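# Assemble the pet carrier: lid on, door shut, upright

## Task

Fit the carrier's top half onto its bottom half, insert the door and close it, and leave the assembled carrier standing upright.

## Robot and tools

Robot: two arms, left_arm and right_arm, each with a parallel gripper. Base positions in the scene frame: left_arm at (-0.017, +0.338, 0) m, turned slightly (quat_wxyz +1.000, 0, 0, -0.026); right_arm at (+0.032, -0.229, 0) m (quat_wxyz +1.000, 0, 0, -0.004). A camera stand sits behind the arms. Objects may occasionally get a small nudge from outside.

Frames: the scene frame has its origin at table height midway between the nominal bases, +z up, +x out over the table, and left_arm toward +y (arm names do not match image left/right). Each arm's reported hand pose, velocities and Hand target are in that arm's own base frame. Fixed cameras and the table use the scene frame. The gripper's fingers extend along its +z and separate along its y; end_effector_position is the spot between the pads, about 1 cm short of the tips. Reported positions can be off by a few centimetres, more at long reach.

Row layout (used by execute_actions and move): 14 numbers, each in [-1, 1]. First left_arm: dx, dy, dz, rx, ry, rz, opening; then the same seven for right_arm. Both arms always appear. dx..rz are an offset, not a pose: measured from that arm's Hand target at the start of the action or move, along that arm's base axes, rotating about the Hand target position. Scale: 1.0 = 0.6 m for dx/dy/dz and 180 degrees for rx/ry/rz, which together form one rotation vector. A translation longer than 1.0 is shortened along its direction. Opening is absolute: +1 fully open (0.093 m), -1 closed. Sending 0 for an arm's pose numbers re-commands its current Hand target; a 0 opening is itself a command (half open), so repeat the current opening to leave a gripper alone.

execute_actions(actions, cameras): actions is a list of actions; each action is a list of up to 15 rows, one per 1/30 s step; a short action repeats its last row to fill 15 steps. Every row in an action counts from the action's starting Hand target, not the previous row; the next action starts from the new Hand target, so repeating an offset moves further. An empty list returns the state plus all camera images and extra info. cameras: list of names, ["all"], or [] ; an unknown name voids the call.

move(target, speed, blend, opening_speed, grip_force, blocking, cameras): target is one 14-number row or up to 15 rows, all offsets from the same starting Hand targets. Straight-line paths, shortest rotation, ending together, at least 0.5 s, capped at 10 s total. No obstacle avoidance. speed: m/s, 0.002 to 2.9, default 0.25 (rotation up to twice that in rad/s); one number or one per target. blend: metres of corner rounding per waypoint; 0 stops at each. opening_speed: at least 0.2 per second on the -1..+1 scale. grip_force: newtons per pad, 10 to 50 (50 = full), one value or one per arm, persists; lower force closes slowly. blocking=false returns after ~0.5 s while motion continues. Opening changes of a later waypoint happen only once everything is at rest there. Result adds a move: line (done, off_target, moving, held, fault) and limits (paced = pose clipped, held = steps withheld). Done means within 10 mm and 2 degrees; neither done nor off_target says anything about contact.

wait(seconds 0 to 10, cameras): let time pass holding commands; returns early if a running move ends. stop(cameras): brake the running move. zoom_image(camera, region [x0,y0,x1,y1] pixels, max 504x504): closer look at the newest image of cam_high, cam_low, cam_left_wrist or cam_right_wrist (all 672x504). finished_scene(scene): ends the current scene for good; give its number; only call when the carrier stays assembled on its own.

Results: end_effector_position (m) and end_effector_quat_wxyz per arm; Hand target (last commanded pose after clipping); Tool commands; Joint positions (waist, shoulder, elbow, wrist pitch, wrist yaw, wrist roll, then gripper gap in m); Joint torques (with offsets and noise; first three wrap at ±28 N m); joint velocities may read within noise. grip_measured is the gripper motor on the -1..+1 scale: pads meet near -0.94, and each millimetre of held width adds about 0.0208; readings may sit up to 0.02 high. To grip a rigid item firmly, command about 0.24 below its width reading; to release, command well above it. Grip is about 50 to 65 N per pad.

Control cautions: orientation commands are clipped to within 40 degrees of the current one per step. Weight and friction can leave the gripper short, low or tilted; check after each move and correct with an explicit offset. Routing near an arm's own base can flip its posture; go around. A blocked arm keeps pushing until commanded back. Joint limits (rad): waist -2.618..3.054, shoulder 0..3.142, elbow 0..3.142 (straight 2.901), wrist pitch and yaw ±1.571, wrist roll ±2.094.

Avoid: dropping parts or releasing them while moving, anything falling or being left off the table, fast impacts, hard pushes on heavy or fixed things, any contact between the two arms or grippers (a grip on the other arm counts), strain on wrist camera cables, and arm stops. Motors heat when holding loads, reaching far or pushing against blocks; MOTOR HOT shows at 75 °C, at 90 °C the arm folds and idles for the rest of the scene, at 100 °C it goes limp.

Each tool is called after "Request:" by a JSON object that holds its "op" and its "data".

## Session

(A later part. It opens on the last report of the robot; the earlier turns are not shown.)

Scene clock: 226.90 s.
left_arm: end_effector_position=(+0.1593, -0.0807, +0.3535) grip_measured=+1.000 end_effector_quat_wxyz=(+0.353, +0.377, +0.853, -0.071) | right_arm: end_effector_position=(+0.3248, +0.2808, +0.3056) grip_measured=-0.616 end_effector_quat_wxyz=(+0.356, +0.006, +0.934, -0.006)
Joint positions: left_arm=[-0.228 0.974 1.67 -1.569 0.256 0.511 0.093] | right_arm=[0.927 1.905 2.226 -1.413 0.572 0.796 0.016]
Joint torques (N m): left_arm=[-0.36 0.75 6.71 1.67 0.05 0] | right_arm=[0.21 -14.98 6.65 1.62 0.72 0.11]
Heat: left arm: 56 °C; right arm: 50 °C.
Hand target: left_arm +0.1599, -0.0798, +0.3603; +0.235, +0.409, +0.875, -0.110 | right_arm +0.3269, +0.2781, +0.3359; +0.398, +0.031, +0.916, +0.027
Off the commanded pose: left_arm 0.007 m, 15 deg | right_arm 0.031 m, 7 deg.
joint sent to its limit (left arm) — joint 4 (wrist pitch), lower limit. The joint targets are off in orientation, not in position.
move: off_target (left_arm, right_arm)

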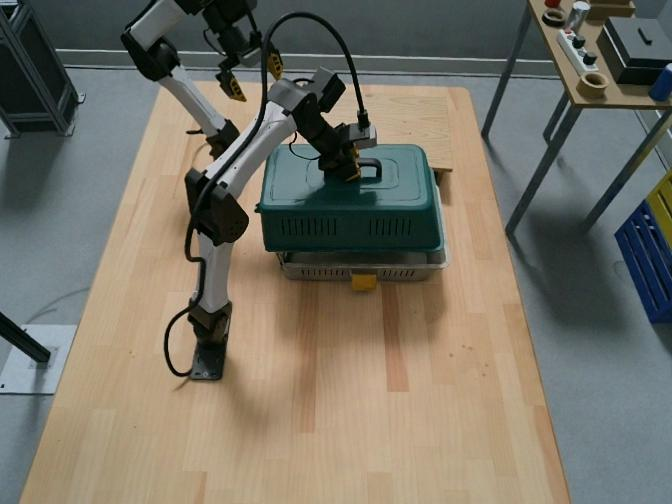

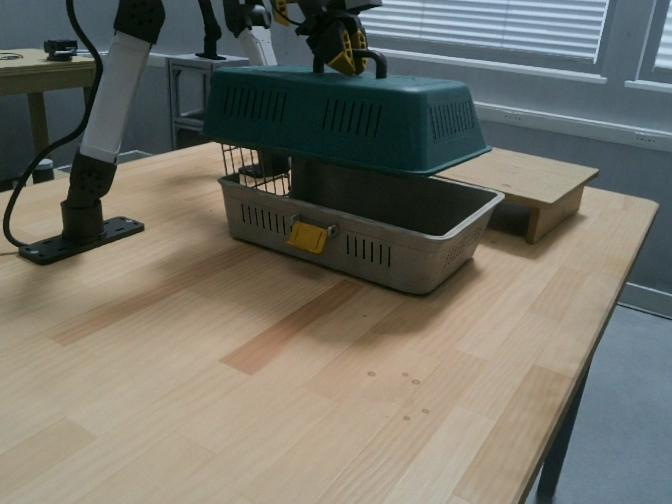

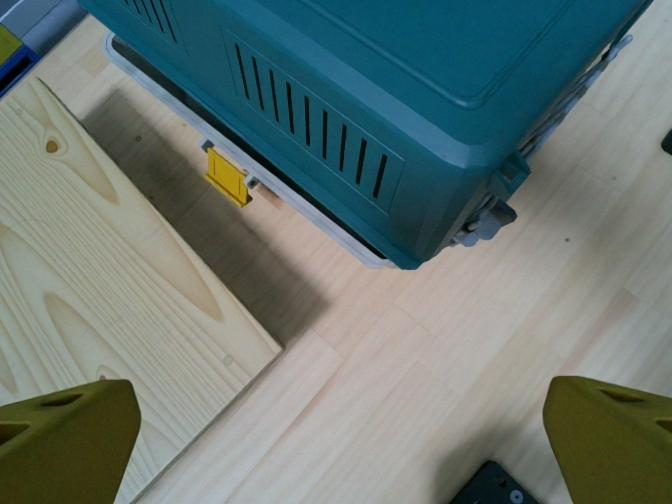

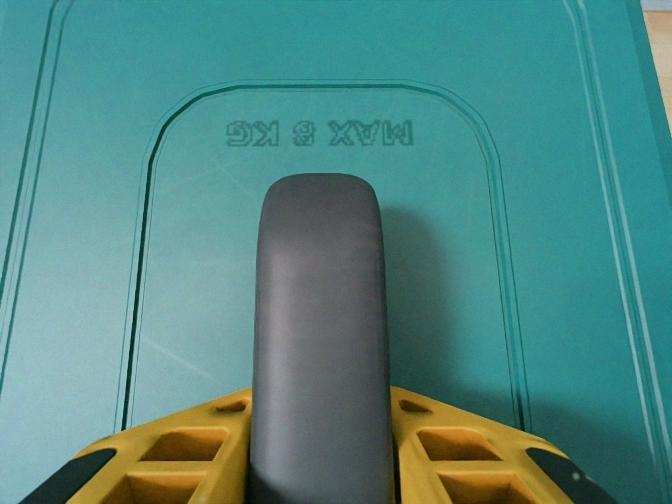

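Request:
{"op": "move", "data": {"target": [0,0,0,0,0,0,1,-0.007,0.018,-0.065,0.0,0.0,0.0,-1], "cameras": ["all"], "speed": 0.06}}

Request:
{"op": "zoom_image", "data": {"camera": "cam_left_wrist", "region": [440, 140, 540, 260]}}

Request:
{"op": "zoom_image", "data": {"camera": "cam_left_wrist", "region": [560, 0, 660, 100]}}

Request:
{"op": "zoom_image", "data": {"camera": "cam_high", "region": [240, 140, 510, 300]}}

Request:
{"op": "zoom_image", "data": {"camera": "cam_low", "region": [190, 60, 550, 320]}}

Scene clock: 240.70 s.
left_arm: end_effector_position=(+0.1593, -0.0807, +0.3535) grip_measured=+1.000 end_effector_quat_wxyz=(+0.353, +0.377, +0.853, -0.071) | right_arm: end_effector_position=(+0.3216, +0.2888, +0.2663) grip_measured=-0.616 end_effector_quat_wxyz=(+0.359, +0.008, +0.933, -0.009)
Joint positions: left_arm=[-0.228 0.974 1.67 -1.569 0.256 0.511 0.093] | right_arm=[0.951 1.842 1.965 -1.231 0.592 0.823 0.016]
Joint torques (N m): left_arm=[-0.27 0.77 6.67 1.68 0.02 0] | right_arm=[0.5 -15.27 7.2 1.58 0.69 0.12]
Heat: left arm: 56 °C; right arm: 53 °C.
Hand target: left_arm +0.1599, -0.0798, +0.3603; +0.235, +0.409, +0.875, -0.110 | right_arm +0.3227, +0.2889, +0.2970; +0.398, +0.031, +0.916, +0.027
Off the commanded pose: left_arm 0.007 m, 15 deg | right_arm 0.031 m, 7 deg.
joint sent to its limit (left arm) — joint 4 (wrist pitch), lower limit. The joint targets are off in orientation, not in position.
move: off_target (left_arm, right_arm)

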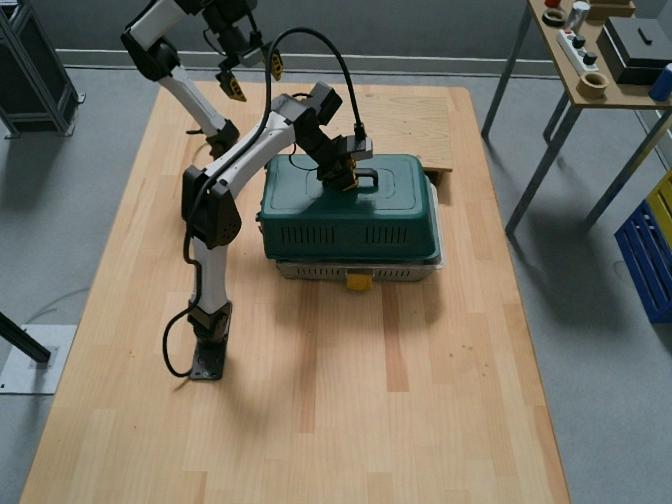

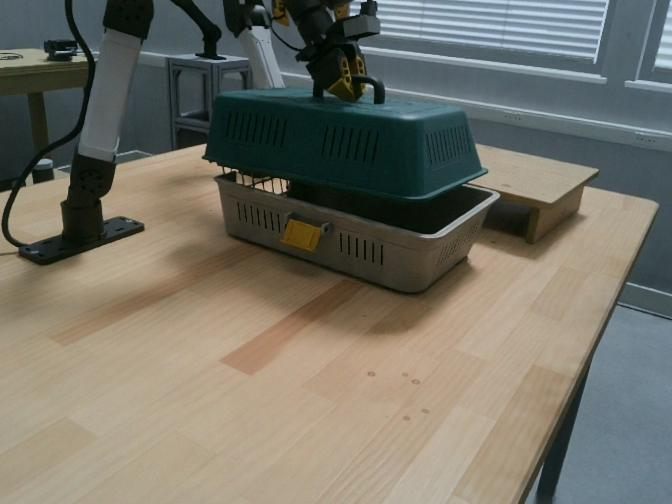

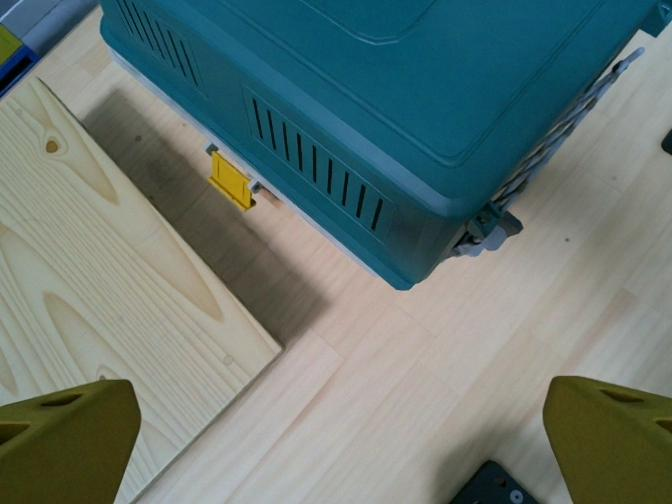

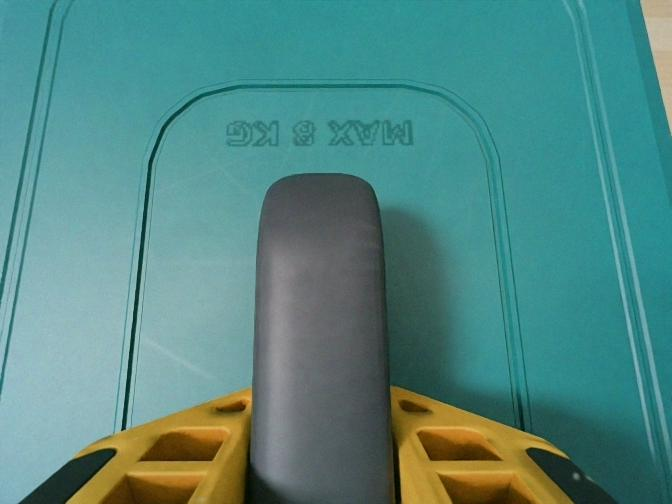

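Scaled by 4.200 from the camera's 672x504 image, which has a finer 960x720 frame.

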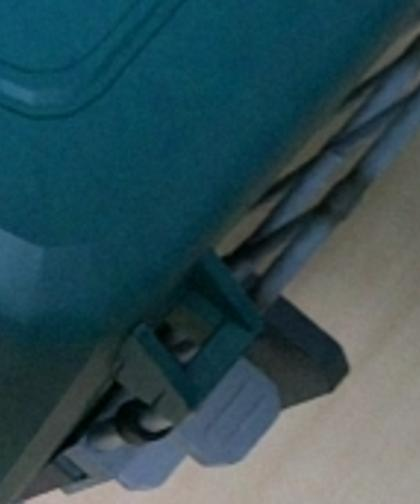

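Scaled by 5.040 from the camera's 672x504 image, which has a finer 960x720 frame.

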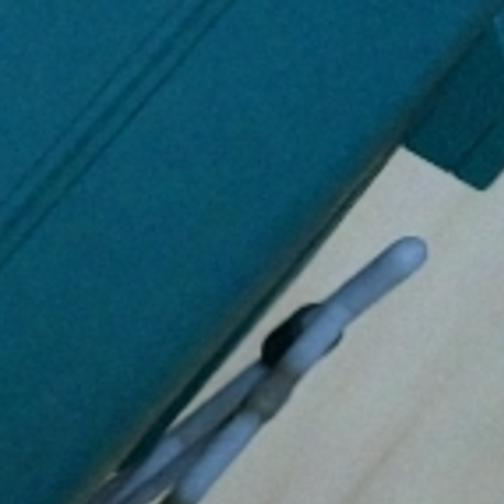

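Scaled by 1.867 from the camera's 672x504 image, which has a finer 960x720 frame.

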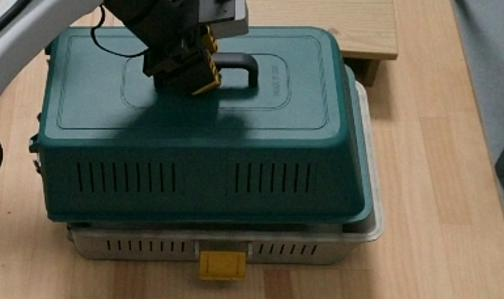

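Scaled by 1.400 from the camera's 672x504 image, which has a finer 960x720 frame.

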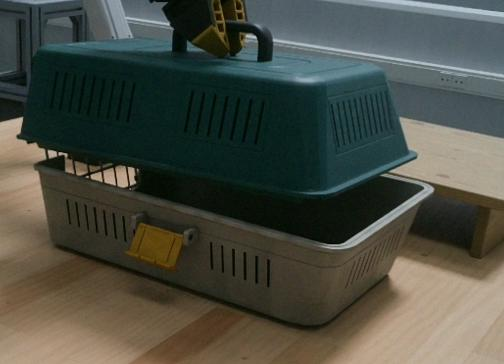

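Request:
{"op": "move", "data": {"target": [0,0,0,0,0,0,1,0.067,0.0,0.083,0.0,0.0,0.0,-1], "cameras": ["cam_high","cam_left_wrist"], "speed": 0.08}}

Request:
{"op": "zoom_image", "data": {"camera": "cam_left_wrist", "region": [350, 0, 670, 280]}}

Request:
{"op": "zoom_image", "data": {"camera": "cam_high", "region": [240, 140, 510, 300]}}

Scene clock: 260.83 s.
left_arm: end_effector_position=(+0.1593, -0.0807, +0.3535) grip_measured=+1.000 end_effector_quat_wxyz=(+0.353, +0.377, +0.853, -0.071) | right_arm: end_effector_position=(+0.3557, +0.2882, +0.3228) grip_measured=-0.616 end_effector_quat_wxyz=(+0.365, +0.017, +0.931, +0.005)
Joint positions: left_arm=[-0.228 0.974 1.67 -1.569 0.256 0.511 0.093] | right_arm=[0.875 2.081 2.559 -1.516 0.551 0.757 0.016]
Joint torques (N m): left_arm=[-0.34 0.81 6.64 1.64 0.06 -0.05] | right_arm=[-0.46 -11.66 10.45 1.57 0.6 -0.12]
Heat: left arm: 56 °C; right arm: 56 °C.
Hand target: left_arm +0.1599, -0.0798, +0.3603; +0.235, +0.409, +0.875, -0.110 | right_arm +0.3629, +0.2890, +0.3468; +0.398, +0.031, +0.916, +0.027
Off the commanded pose: left_arm 0.007 m, 15 deg | right_arm 0.025 m, 5 deg.
joint sent to its limit (left arm) — joint 4 (wrist pitch), lower limit. The joint targets are off in orientation, not in position.
move: off_target (left_arm, right_arm)
Images, in order (width x height): cam_high 672x504, cam_left_wrist 672x504.

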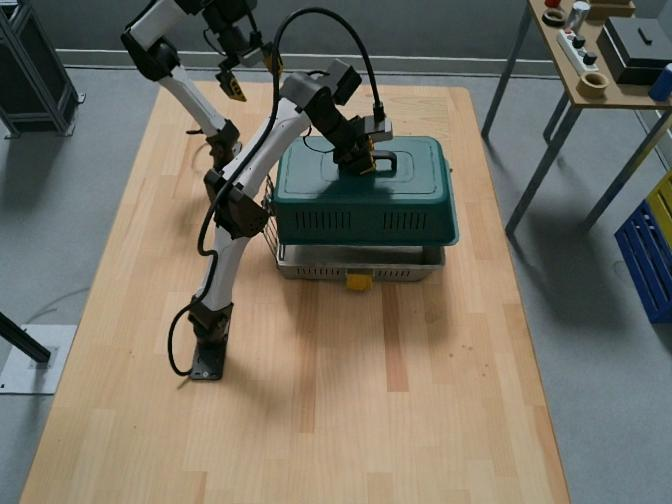

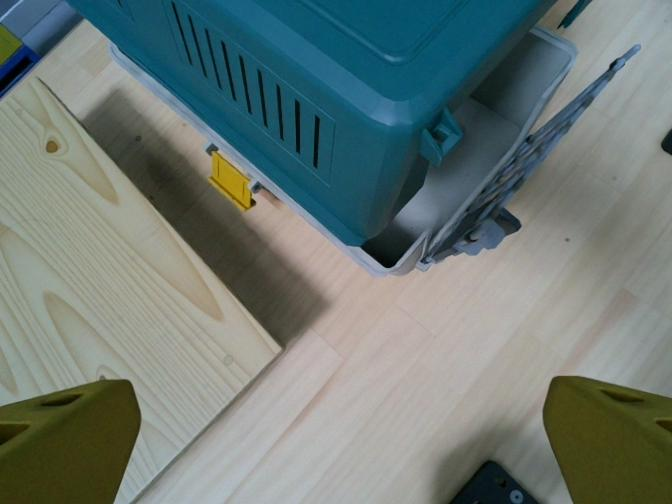

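Scaled by 1.575 from the camera's 672x504 image, which has a finer 960x720 frame.

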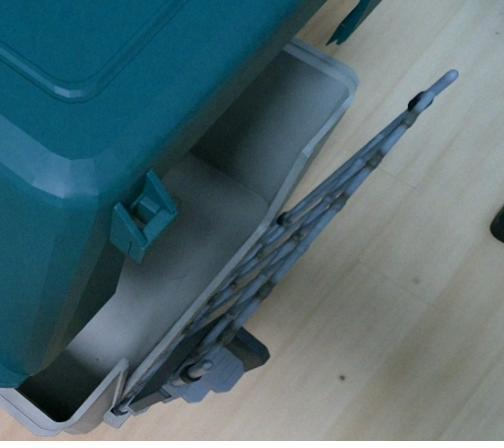

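Scaled by 1.867 from the camera's 672x504 image, which has a finer 960x720 frame.

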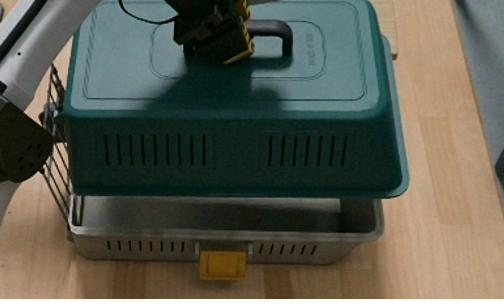

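Request:
{"op": "move", "data": {"target": [-0.075,-0.25,-0.15,0.0155,0.024,0.195,-1,0,0,0,0,0,0,-1], "cameras": ["all"], "speed": 0.15}}

Scene clock: 276.73 s.
left_arm: end_effector_position=(+0.1159, -0.2266, +0.2625) grip_measured=-0.981 end_effector_quat_wxyz=(+0.218, +0.139, +0.965, -0.035) | right_arm: end_effector_position=(+0.3556, +0.2881, +0.3227) grip_measured=-0.616 end_effector_quat_wxyz=(+0.365, +0.017, +0.931, +0.005)
Joint positions: left_arm=[-1.348 1.373 1.602 -1.565 -0.383 -1.015 0] | right_arm=[0.875 2.081 2.559 -1.517 0.551 0.757 0.016]
Joint torques (N m): left_arm=[-0.29 -4.01 8.14 0.77 -0.29 -0.04] | right_arm=[-0.5 -11.63 10.58 1.56 0.59 -0.12]
Heat: left arm: 55 °C; right arm: 50 °C.
Hand target: left_arm +0.1149, -0.2298, +0.2704; +0.214, +0.127, +0.968, -0.028 | right_arm +0.3629, +0.2889, +0.3468; +0.398, +0.031, +0.916, +0.027
Off the commanded pose: left_arm 0.008 m, 2 deg | right_arm 0.025 m, 5 deg.
joint sent to its limit (left arm) — joint 4 (wrist pitch), lower limit. The joint targets still meet the commanded pose.
move: off_target (right_arm)

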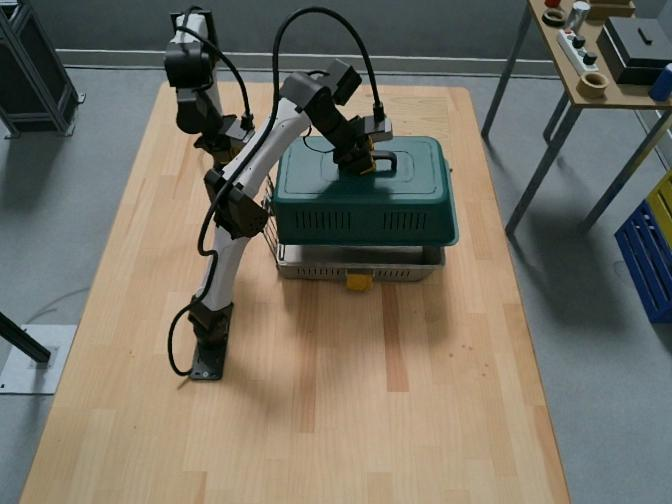

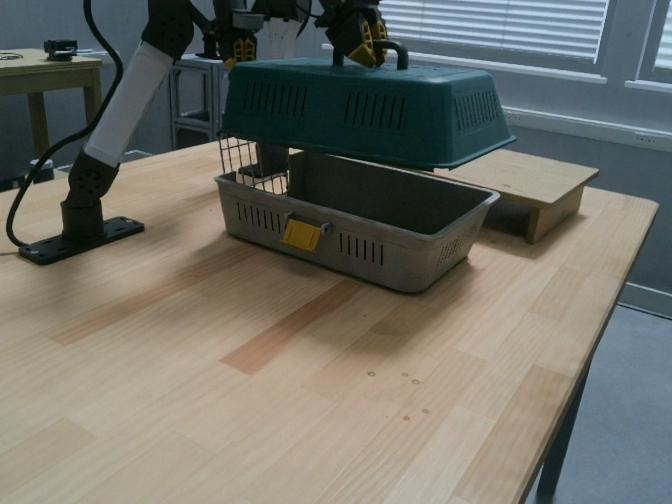

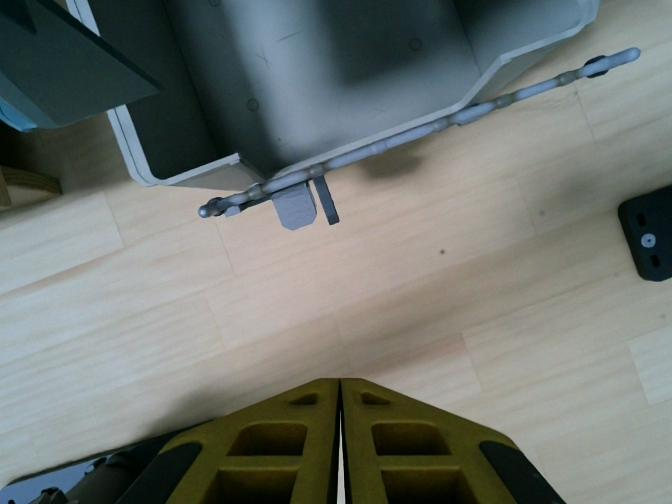

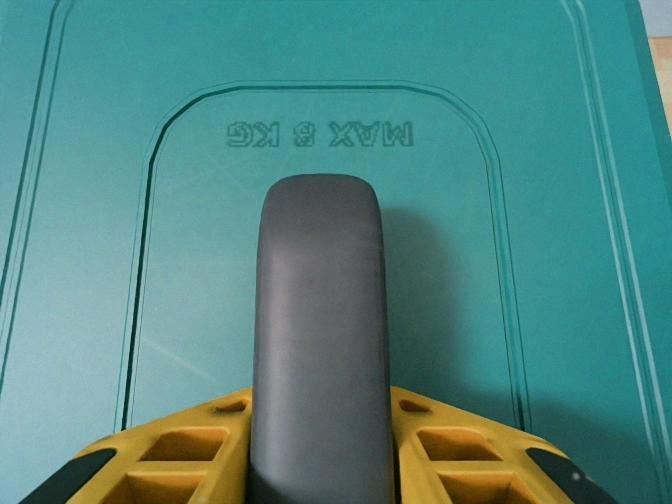

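Request:
{"op": "move", "data": {"target": [[0,-0.053,-0.14,0,0,0,-1,0,0,0,0,0,0,-1],[0.08,-0.053,-0.14,0,0,0,-1,0,0,0,0,0,0,-1]], "cameras": ["all"], "speed": [0.12,0.06], "blend": 0.01}}

Scene clock: 283.37 s.
left_arm: end_effector_position=(+0.1594, -0.2537, +0.1835) grip_measured=-0.981 end_effector_quat_wxyz=(+0.210, +0.125, +0.969, -0.016) | right_arm: end_effector_position=(+0.3556, +0.2881, +0.3227) grip_measured=-0.616 end_effector_quat_wxyz=(+0.365, +0.017, +0.931, +0.005)
Joint positions: left_arm=[-1.206 1.452 1.344 -1.223 -0.355 -0.907 0] | right_arm=[0.875 2.081 2.559 -1.517 0.551 0.757 0.016]
Joint torques (N m): left_arm=[0.57 -4.71 7.54 1.09 -0.2 0.33] | right_arm=[-0.46 -11.62 10.54 1.57 0.59 -0.12]
Heat: left arm: 56 °C; right arm: 49 °C.
Hand target: left_arm +0.1628, -0.2616, +0.1863; +0.214, +0.127, +0.968, -0.028 | right_arm +0.3629, +0.2889, +0.3468; +0.398, +0.031, +0.916, +0.027
Off the commanded pose: left_arm 0.009 m, 1 deg | right_arm 0.025 m, 5 deg.
move: off_target (right_arm)

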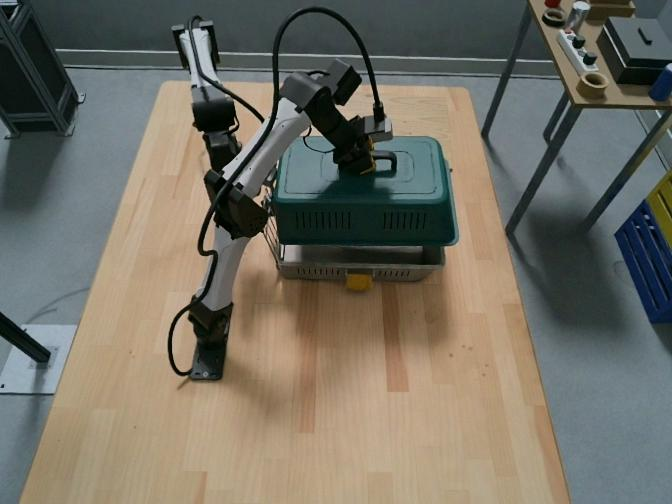

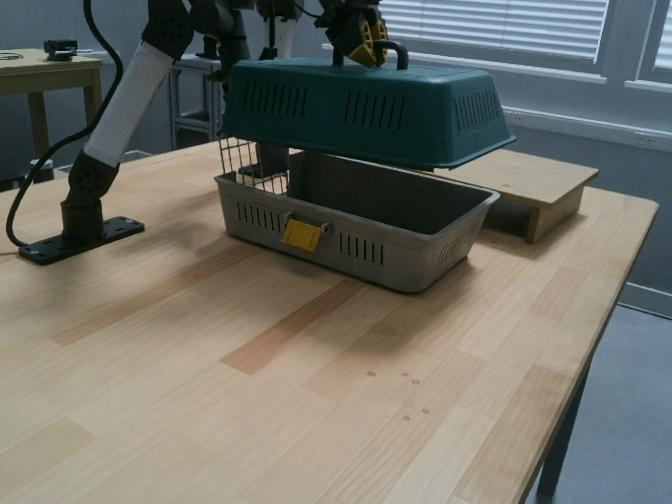

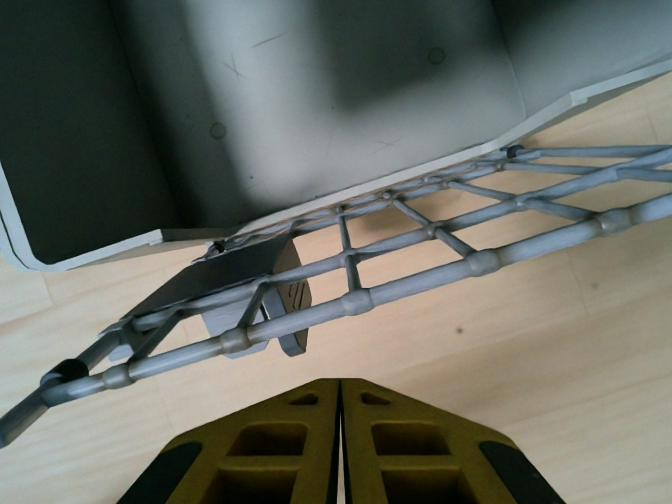

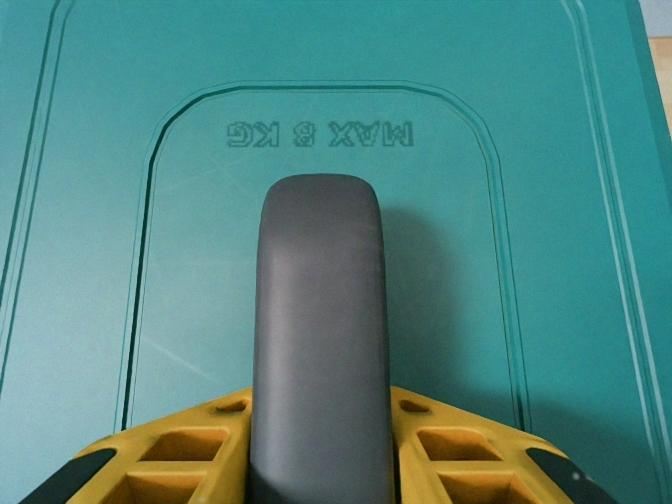

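Request:
{"op": "move", "data": {"target": [0.035,0.0,-0.017,0,0,0.0,-1,0,0,0,0,0,0,-1], "cameras": ["cam_left_wrist","cam_high"], "speed": 0.05}}

Scene clock: 287.53 s.
left_arm: end_effector_position=(+0.1723, -0.2554, +0.1795) grip_measured=-0.981 end_effector_quat_wxyz=(+0.201, +0.132, +0.970, -0.022) | right_arm: end_effector_position=(+0.3654, +0.2828, +0.3243) grip_measured=-0.616 end_effector_quat_wxyz=(+0.378, +0.024, +0.926, -0.006)
Joint positions: left_arm=[-1.149 1.467 1.344 -1.186 -0.317 -0.835 0] | right_arm=[0.86 2.087 2.559 -1.498 0.582 0.746 0.016]
Joint torques (N m): left_arm=[1.62 -4.52 5.53 1.43 -0.34 0.33] | right_arm=[0.76 -12.16 10.82 1.4 0.27 -0.03]
Heat: left arm: 56 °C; right arm: 49 °C.
Hand target: left_arm +0.1839, -0.2616, +0.1762; +0.214, +0.127, +0.968, -0.028 | right_arm +0.3629, +0.2889, +0.3468; +0.398, +0.031, +0.916, +0.027
Off the commanded pose: left_arm 0.014 m, 2 deg | right_arm 0.023 m, 5 deg.
move: off_target (left_arm, right_arm)
Images, in order (width x height): cam_high 672x504, cam_left_wrist 672x504.

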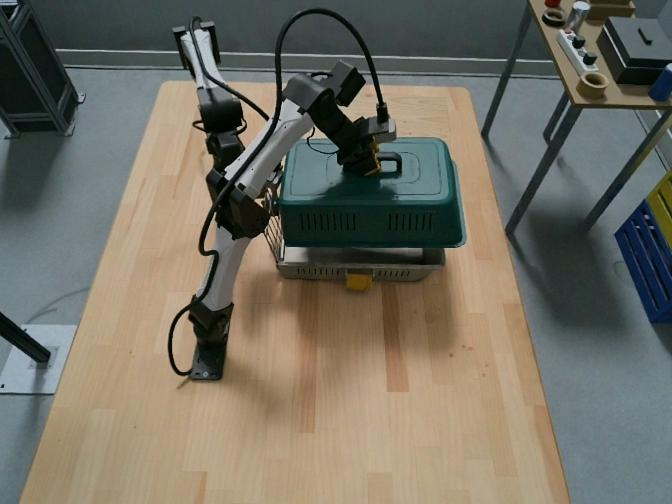

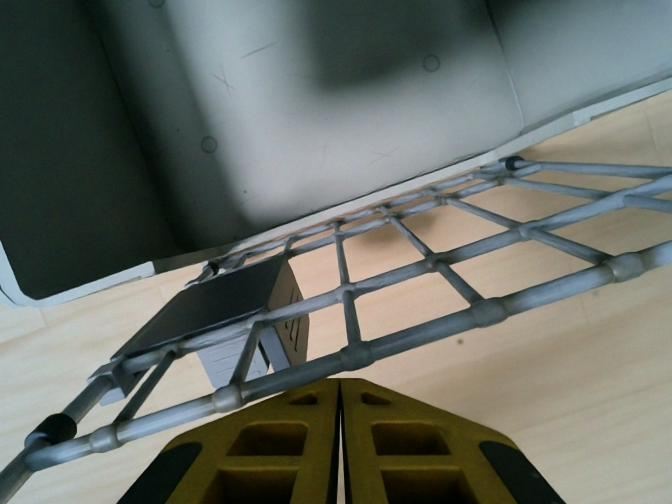

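Request:
{"op": "zoom_image", "data": {"camera": "cam_high", "region": [180, 60, 300, 250]}}

Scaled by 2.653 from the camera's 672x504 image, which has a finer 960x720 frame.

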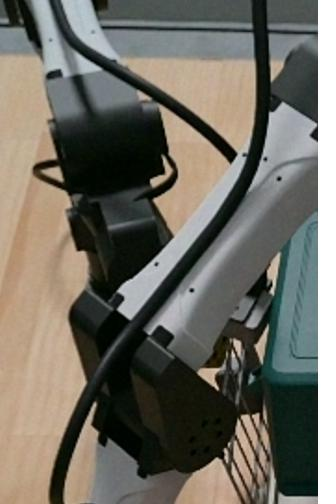

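Request:
{"op": "move", "data": {"target": [[-0.07,0,0,0,0,0.0,-1,0,0,0,0,0,0,-1],[-0.115,0.053,0.15,0,0,0.0,-1,0,0,0,0,0,0,-1]], "cameras": ["cam_left_wrist","cam_high"], "speed": [0.05,0.12]}}

Scene clock: 299.33 s.
left_arm: end_effector_position=(+0.1141, -0.2320, +0.2528) grip_measured=-0.981 end_effector_quat_wxyz=(+0.204, +0.140, +0.969, -0.025) | right_arm: end_effector_position=(+0.3588, +0.2867, +0.3198) grip_measured=-0.616 end_effector_quat_wxyz=(+0.362, +0.014, +0.932, +0.000)
Joint positions: left_arm=[-1.347 1.403 1.595 -1.56 -0.363 -1.023 0] | right_arm=[0.867 2.087 2.559 -1.516 0.549 0.746 0.016]
Joint torques (N m): left_arm=[-0.44 -6.5 7.86 0.66 -0.43 -0.07] | right_arm=[0.21 -12.48 10.5 1.55 0.59 0]
Heat: left arm: 55 °C; right arm: 48 °C.
Hand target: left_arm +0.1149, -0.2298, +0.2662; +0.214, +0.127, +0.968, -0.028 | right_arm +0.3629, +0.2890, +0.3468; +0.398, +0.031, +0.916, +0.027
Off the commanded pose: left_arm 0.014 m, 2 deg | right_arm 0.027 m, 6 deg.
joint sent to its limit (left arm) — joint 4 (wrist pitch), lower limit. The joint targets still meet the commanded pose.
move: off_target (left_arm, right_arm)
Images, in order (width x height): cam_high 672x504, cam_left_wrist 672x504.

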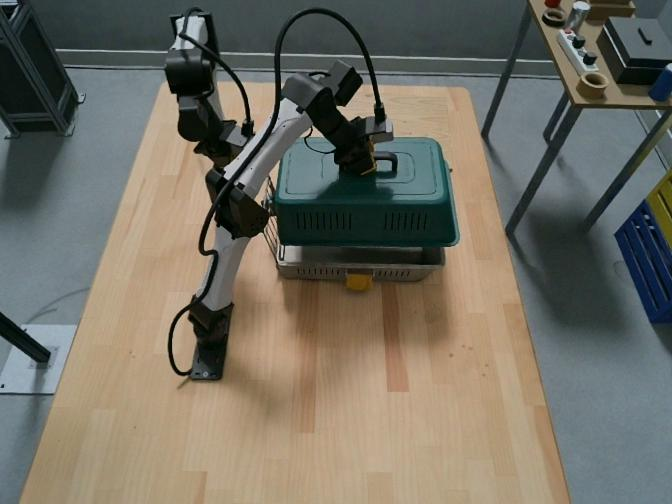

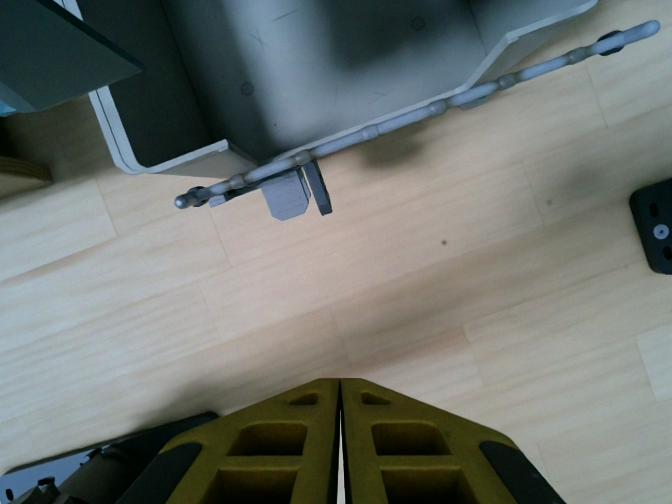

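Request:
{"op": "move", "data": {"target": [[0.0,0.066,-0.03,-0.0305,-0.048,-0.194,-1,0,0,0,0,0,0,-1],[0.015,0.025,-0.155,-0.0305,-0.048,-0.194,-1,0,0,0,0,0,0,-1]], "cameras": ["cam_left_wrist","cam_high"], "speed": 0.12}}

Request:
{"op": "zoom_image", "data": {"camera": "cam_high", "region": [180, 60, 300, 250]}}

Scene clock: 312.60 s.
left_arm: end_effector_position=(+0.1240, -0.2094, +0.1715) grip_measured=-0.981 end_effector_quat_wxyz=(+0.266, +0.399, +0.870, -0.117) | right_arm: end_effector_position=(+0.3588, +0.2867, +0.3198) grip_measured=-0.616 end_effector_quat_wxyz=(+0.362, +0.014, +0.932, +0.000)
Joint positions: left_arm=[-1.154 0.942 0.889 -0.949 -0.17 -0.244 0] | right_arm=[0.867 2.087 2.559 -1.516 0.549 0.746 0.016]
Joint torques (N m): left_arm=[-0.31 -2.03 6.3 1.77 -0.04 0.22] | right_arm=[0.2 -12.45 10.45 1.55 0.6 0]
Heat: left arm: 55 °C; right arm: 49 °C.
Hand target: left_arm +0.1239, -0.2148, +0.1732; +0.273, +0.403, +0.864, -0.127 | right_arm +0.3629, +0.2890, +0.3468; +0.398, +0.031, +0.916, +0.027
Off the commanded pose: left_arm 0.006 m, 2 deg | right_arm 0.027 m, 6 deg.
move: off_target (right_arm)
Images, in order (width x height): cam_high 672x504, cam_left_wrist 672x504.

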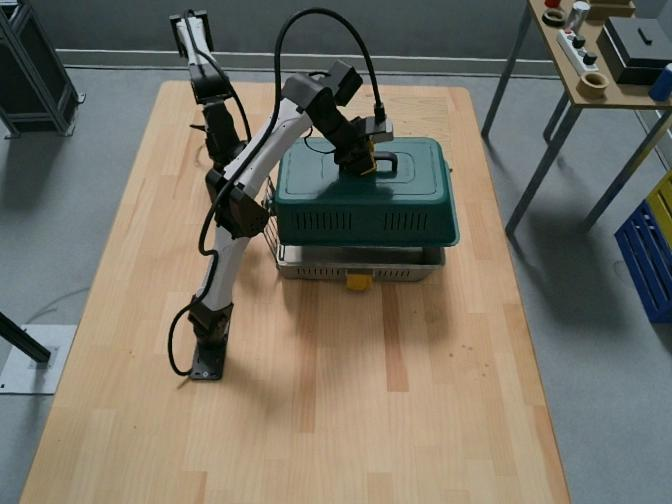

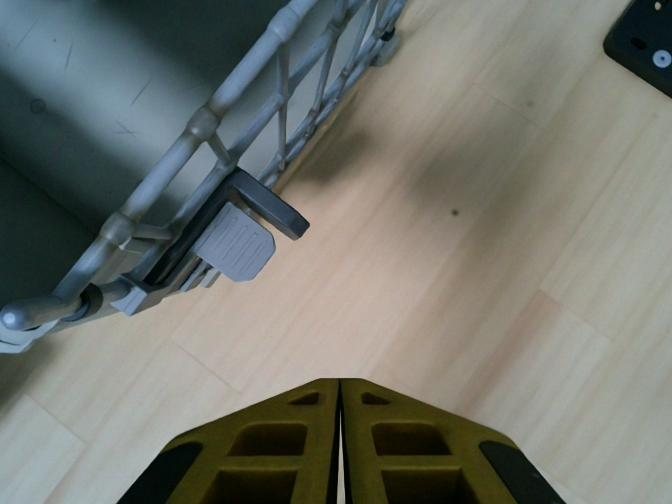

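Scaled by 2.653 from the camera's 672x504 image, which has a finer 960x720 frame.

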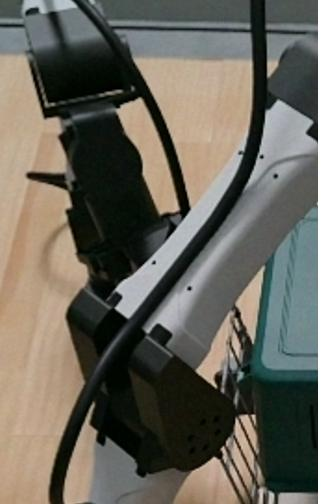

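Request:
{"op": "move", "data": {"target": [0,0,0,0,0,0.0,-1,0.06,-0.05,0.01,0,0,0,-1], "cameras": ["cam_high"], "speed": 0.1}}

Request:
{"op": "move", "data": {"target": [0.07,0,0.0,0,0,0.0,-1,0,0,0,0,0,0,-1], "cameras": ["cam_left_wrist","cam_high"], "speed": 0.06}}

Scene clock: 324.03 s.
left_arm: end_effector_position=(+0.1241, -0.2095, +0.1716) grip_measured=-0.981 end_effector_quat_wxyz=(+0.266, +0.399, +0.870, -0.117) | right_arm: end_effector_position=(+0.3917, +0.2551, +0.3256) grip_measured=-0.616 end_effector_quat_wxyz=(+0.357, +0.021, +0.934, +0.002)
Joint positions: left_arm=[-1.154 0.942 0.889 -0.949 -0.17 -0.244 0] | right_arm=[0.744 2.113 2.63 -1.513 0.479 0.645 0.016]
Joint torques (N m): left_arm=[-0.18 -1.96 6.23 1.76 -0.07 0.25] | right_arm=[-0.02 -12.08 10.41 1.78 0.49 -0.14]
Heat: left arm: 54 °C; right arm: 49 °C.
Hand target: left_arm +0.1239, -0.2148, +0.1732; +0.273, +0.403, +0.865, -0.127 | right_arm +0.3989, +0.2590, +0.3527; +0.398, +0.031, +0.916, +0.027
Off the commanded pose: left_arm 0.006 m, 2 deg | right_arm 0.028 m, 6 deg.
move: off_target (right_arm)
Images, in order (width x height): cam_high 672x504.

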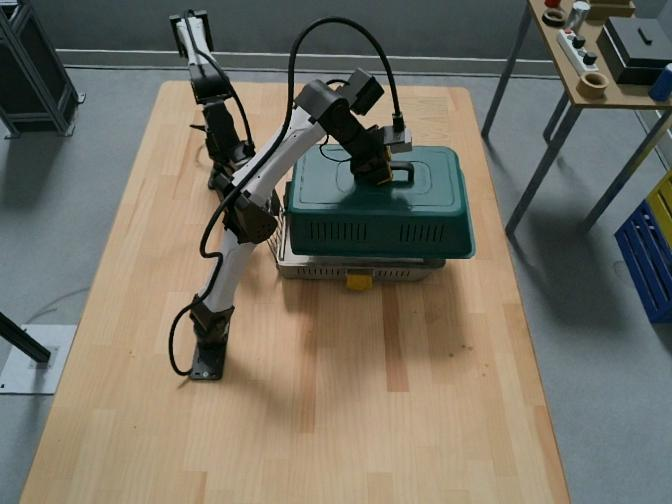

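Scene clock: 325.37 s.
left_arm: end_effector_position=(+0.1599, -0.2042, +0.1616) grip_measured=-0.981 end_effector_quat_wxyz=(+0.255, +0.398, +0.874, -0.111) | right_arm: end_effector_position=(+0.3917, +0.2551, +0.3256) grip_measured=-0.616 end_effector_quat_wxyz=(+0.357, +0.021, +0.934, +0.002)
Joint positions: left_arm=[-0.943 1.012 0.889 -0.887 -0.056 -0.071 0] | right_arm=[0.744 2.113 2.63 -1.513 0.479 0.645 0.016]
Joint torques (N m): left_arm=[0.59 -1.73 8.79 1.82 0.14 0.31] | right_arm=[-0.02 -12.08 10.37 1.79 0.5 -0.15]
Heat: left arm: 54 °C; right arm: 49 °C.
Hand target: left_arm +0.1659, -0.2148, +0.1731; +0.273, +0.403, +0.865, -0.127 | right_arm +0.3989, +0.2589, +0.3527; +0.398, +0.031, +0.916, +0.027
Off the commanded pose: left_arm 0.017 m, 3 deg | right_arm 0.028 m, 6 deg.
move: off_target (left_arm, right_arm)
Images, in order (width x height): cam_high 672x504, cam_left_wrist 672x504.

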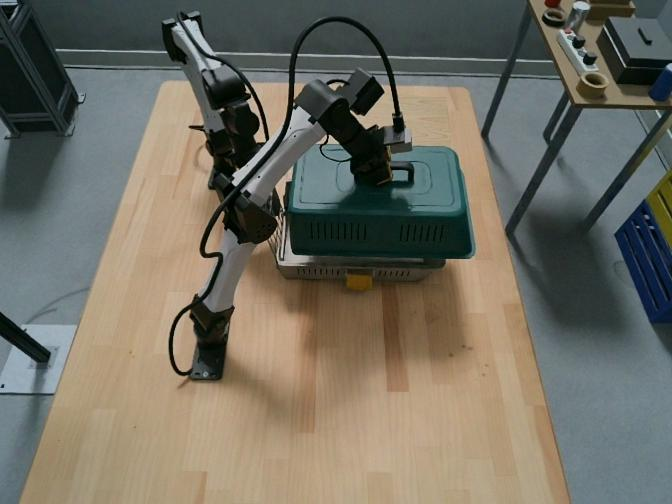

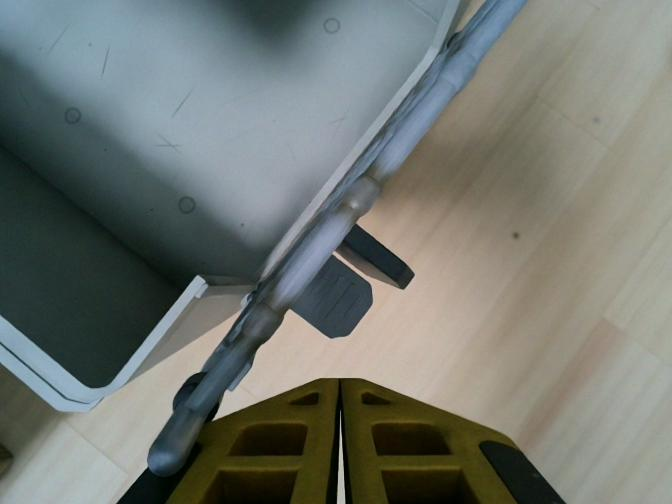

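Request:
{"op": "move", "data": {"target": [0.04,0,0.012,0,0,0.0,-1,0,0,0,0,0,0,-1], "cameras": ["cam_left_wrist"], "speed": 0.05}}

Scene clock: 329.00 s.
left_arm: end_effector_position=(+0.1816, -0.2045, +0.1655) grip_measured=-0.981 end_effector_quat_wxyz=(+0.250, +0.399, +0.875, -0.113) | right_arm: end_effector_position=(+0.3917, +0.2551, +0.3256) grip_measured=-0.616 end_effector_quat_wxyz=(+0.357, +0.021, +0.934, +0.002)
Joint positions: left_arm=[-0.841 1.075 0.937 -0.876 0.006 0.014 0] | right_arm=[0.744 2.113 2.63 -1.513 0.479 0.645 0.016]
Joint torques (N m): left_arm=[0.62 -2.07 9.76 1.75 0.11 0.3] | right_arm=[-0.03 -12.12 10.39 1.78 0.48 -0.15]
Heat: left arm: 55 °C; right arm: 49 °C.
Hand target: left_arm +0.1899, -0.2148, +0.1803; +0.273, +0.403, +0.864, -0.127 | right_arm +0.3989, +0.2589, +0.3527; +0.398, +0.031, +0.916, +0.027
Off the commanded pose: left_arm 0.020 m, 3 deg | right_arm 0.028 m, 6 deg.
move: off_target (left_arm, right_arm)
Images, in order (width x height): cam_left_wrist 672x504.

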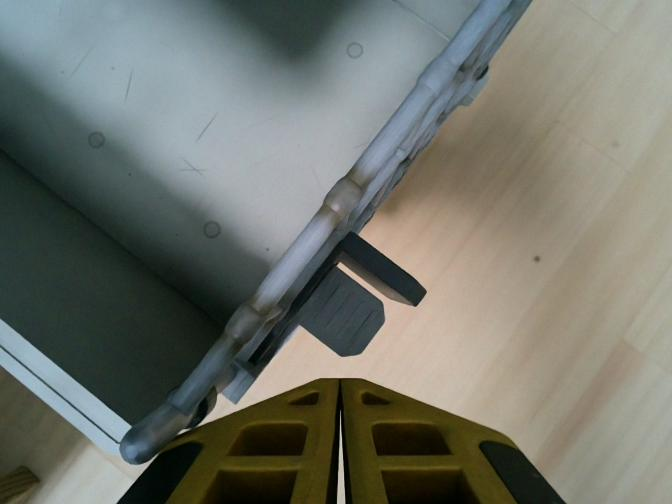

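Request:
{"op": "execute_actions", "data": {"actions": []}}

Request:
{"op": "zoom_image", "data": {"camera": "cam_high", "region": [240, 160, 320, 290]}}

Request:
{"op": "zoom_image", "data": {"camera": "cam_low", "region": [190, 60, 340, 220]}}

Scene clock: 331.83 s.
left_arm: end_effector_position=(+0.1815, -0.2045, +0.1655) grip_measured=-0.981 end_effector_quat_wxyz=(+0.250, +0.400, +0.875, -0.113) | right_arm: end_effector_position=(+0.3917, +0.2551, +0.3256) grip_measured=-0.616 end_effector_quat_wxyz=(+0.357, +0.021, +0.934, +0.002)
Joint positions: left_arm=[-0.841 1.075 0.937 -0.876 0.007 0.014 0] | right_arm=[0.744 2.113 2.63 -1.513 0.479 0.645 0.016]
Joint velocities: within noise
Joint torques (N m): left_arm=[0.53 -2.3 9.77 1.78 0.15 0.32] | right_arm=[-0.02 -12.1 10.37 1.78 0.49 -0.15]
Heat: left arm: 55 °C; right arm: 50 °C.
Hand target: left_arm +0.1899, -0.2148, +0.1803; +0.273, +0.403, +0.865, -0.127 | right_arm +0.3989, +0.2589, +0.3527; +0.398, +0.031, +0.916, +0.027
Tool commands: left_gripper/opening=-1.0 right_gripper/opening=-1.0
Off the commanded pose: left_arm 0.020 m, 3 deg | right_arm 0.028 m, 6 deg.

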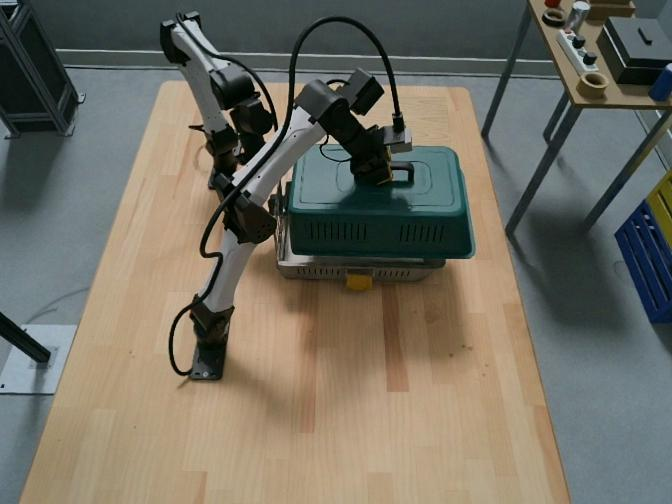

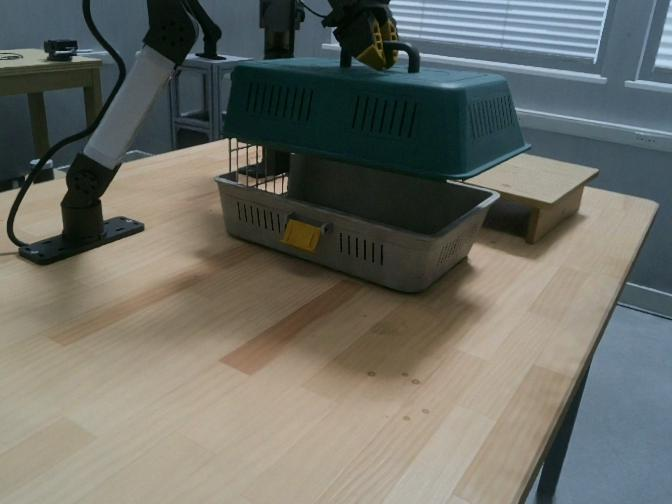

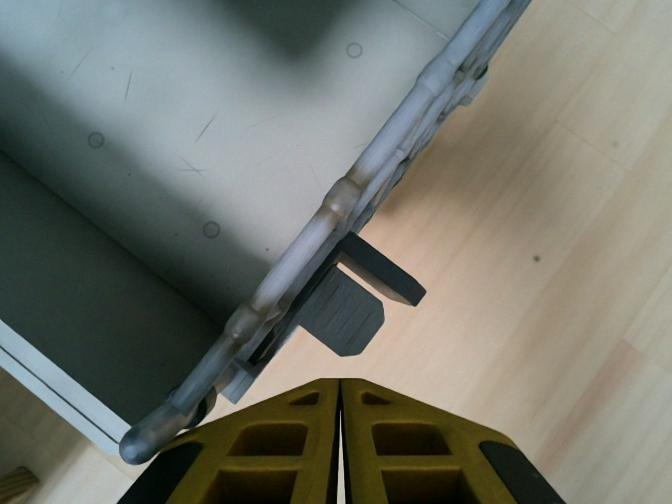

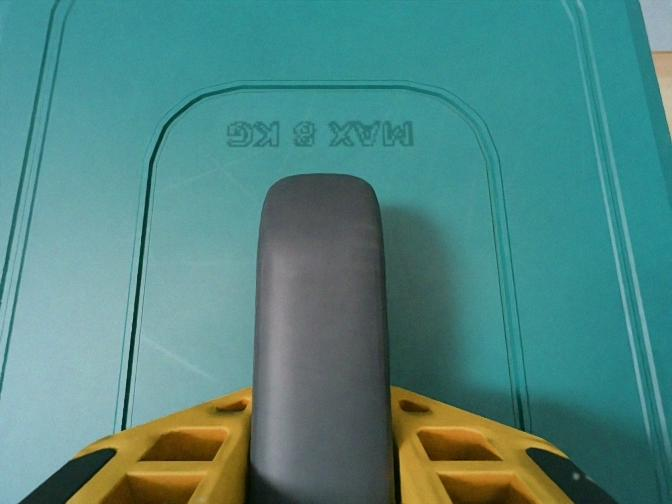

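Scaled by 3.877 from the camera's 672x504 image, which has a finer 960x720 frame.

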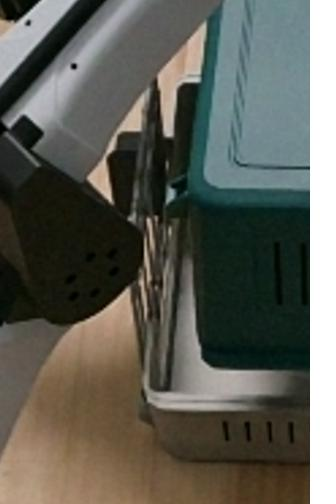

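Scaled by 3.150 from the camera's 672x504 image, which has a finer 960x720 frame.

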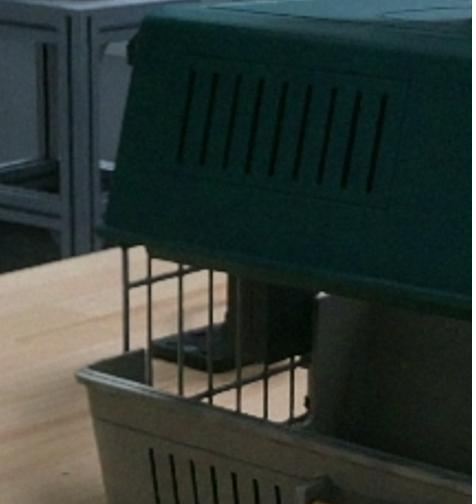

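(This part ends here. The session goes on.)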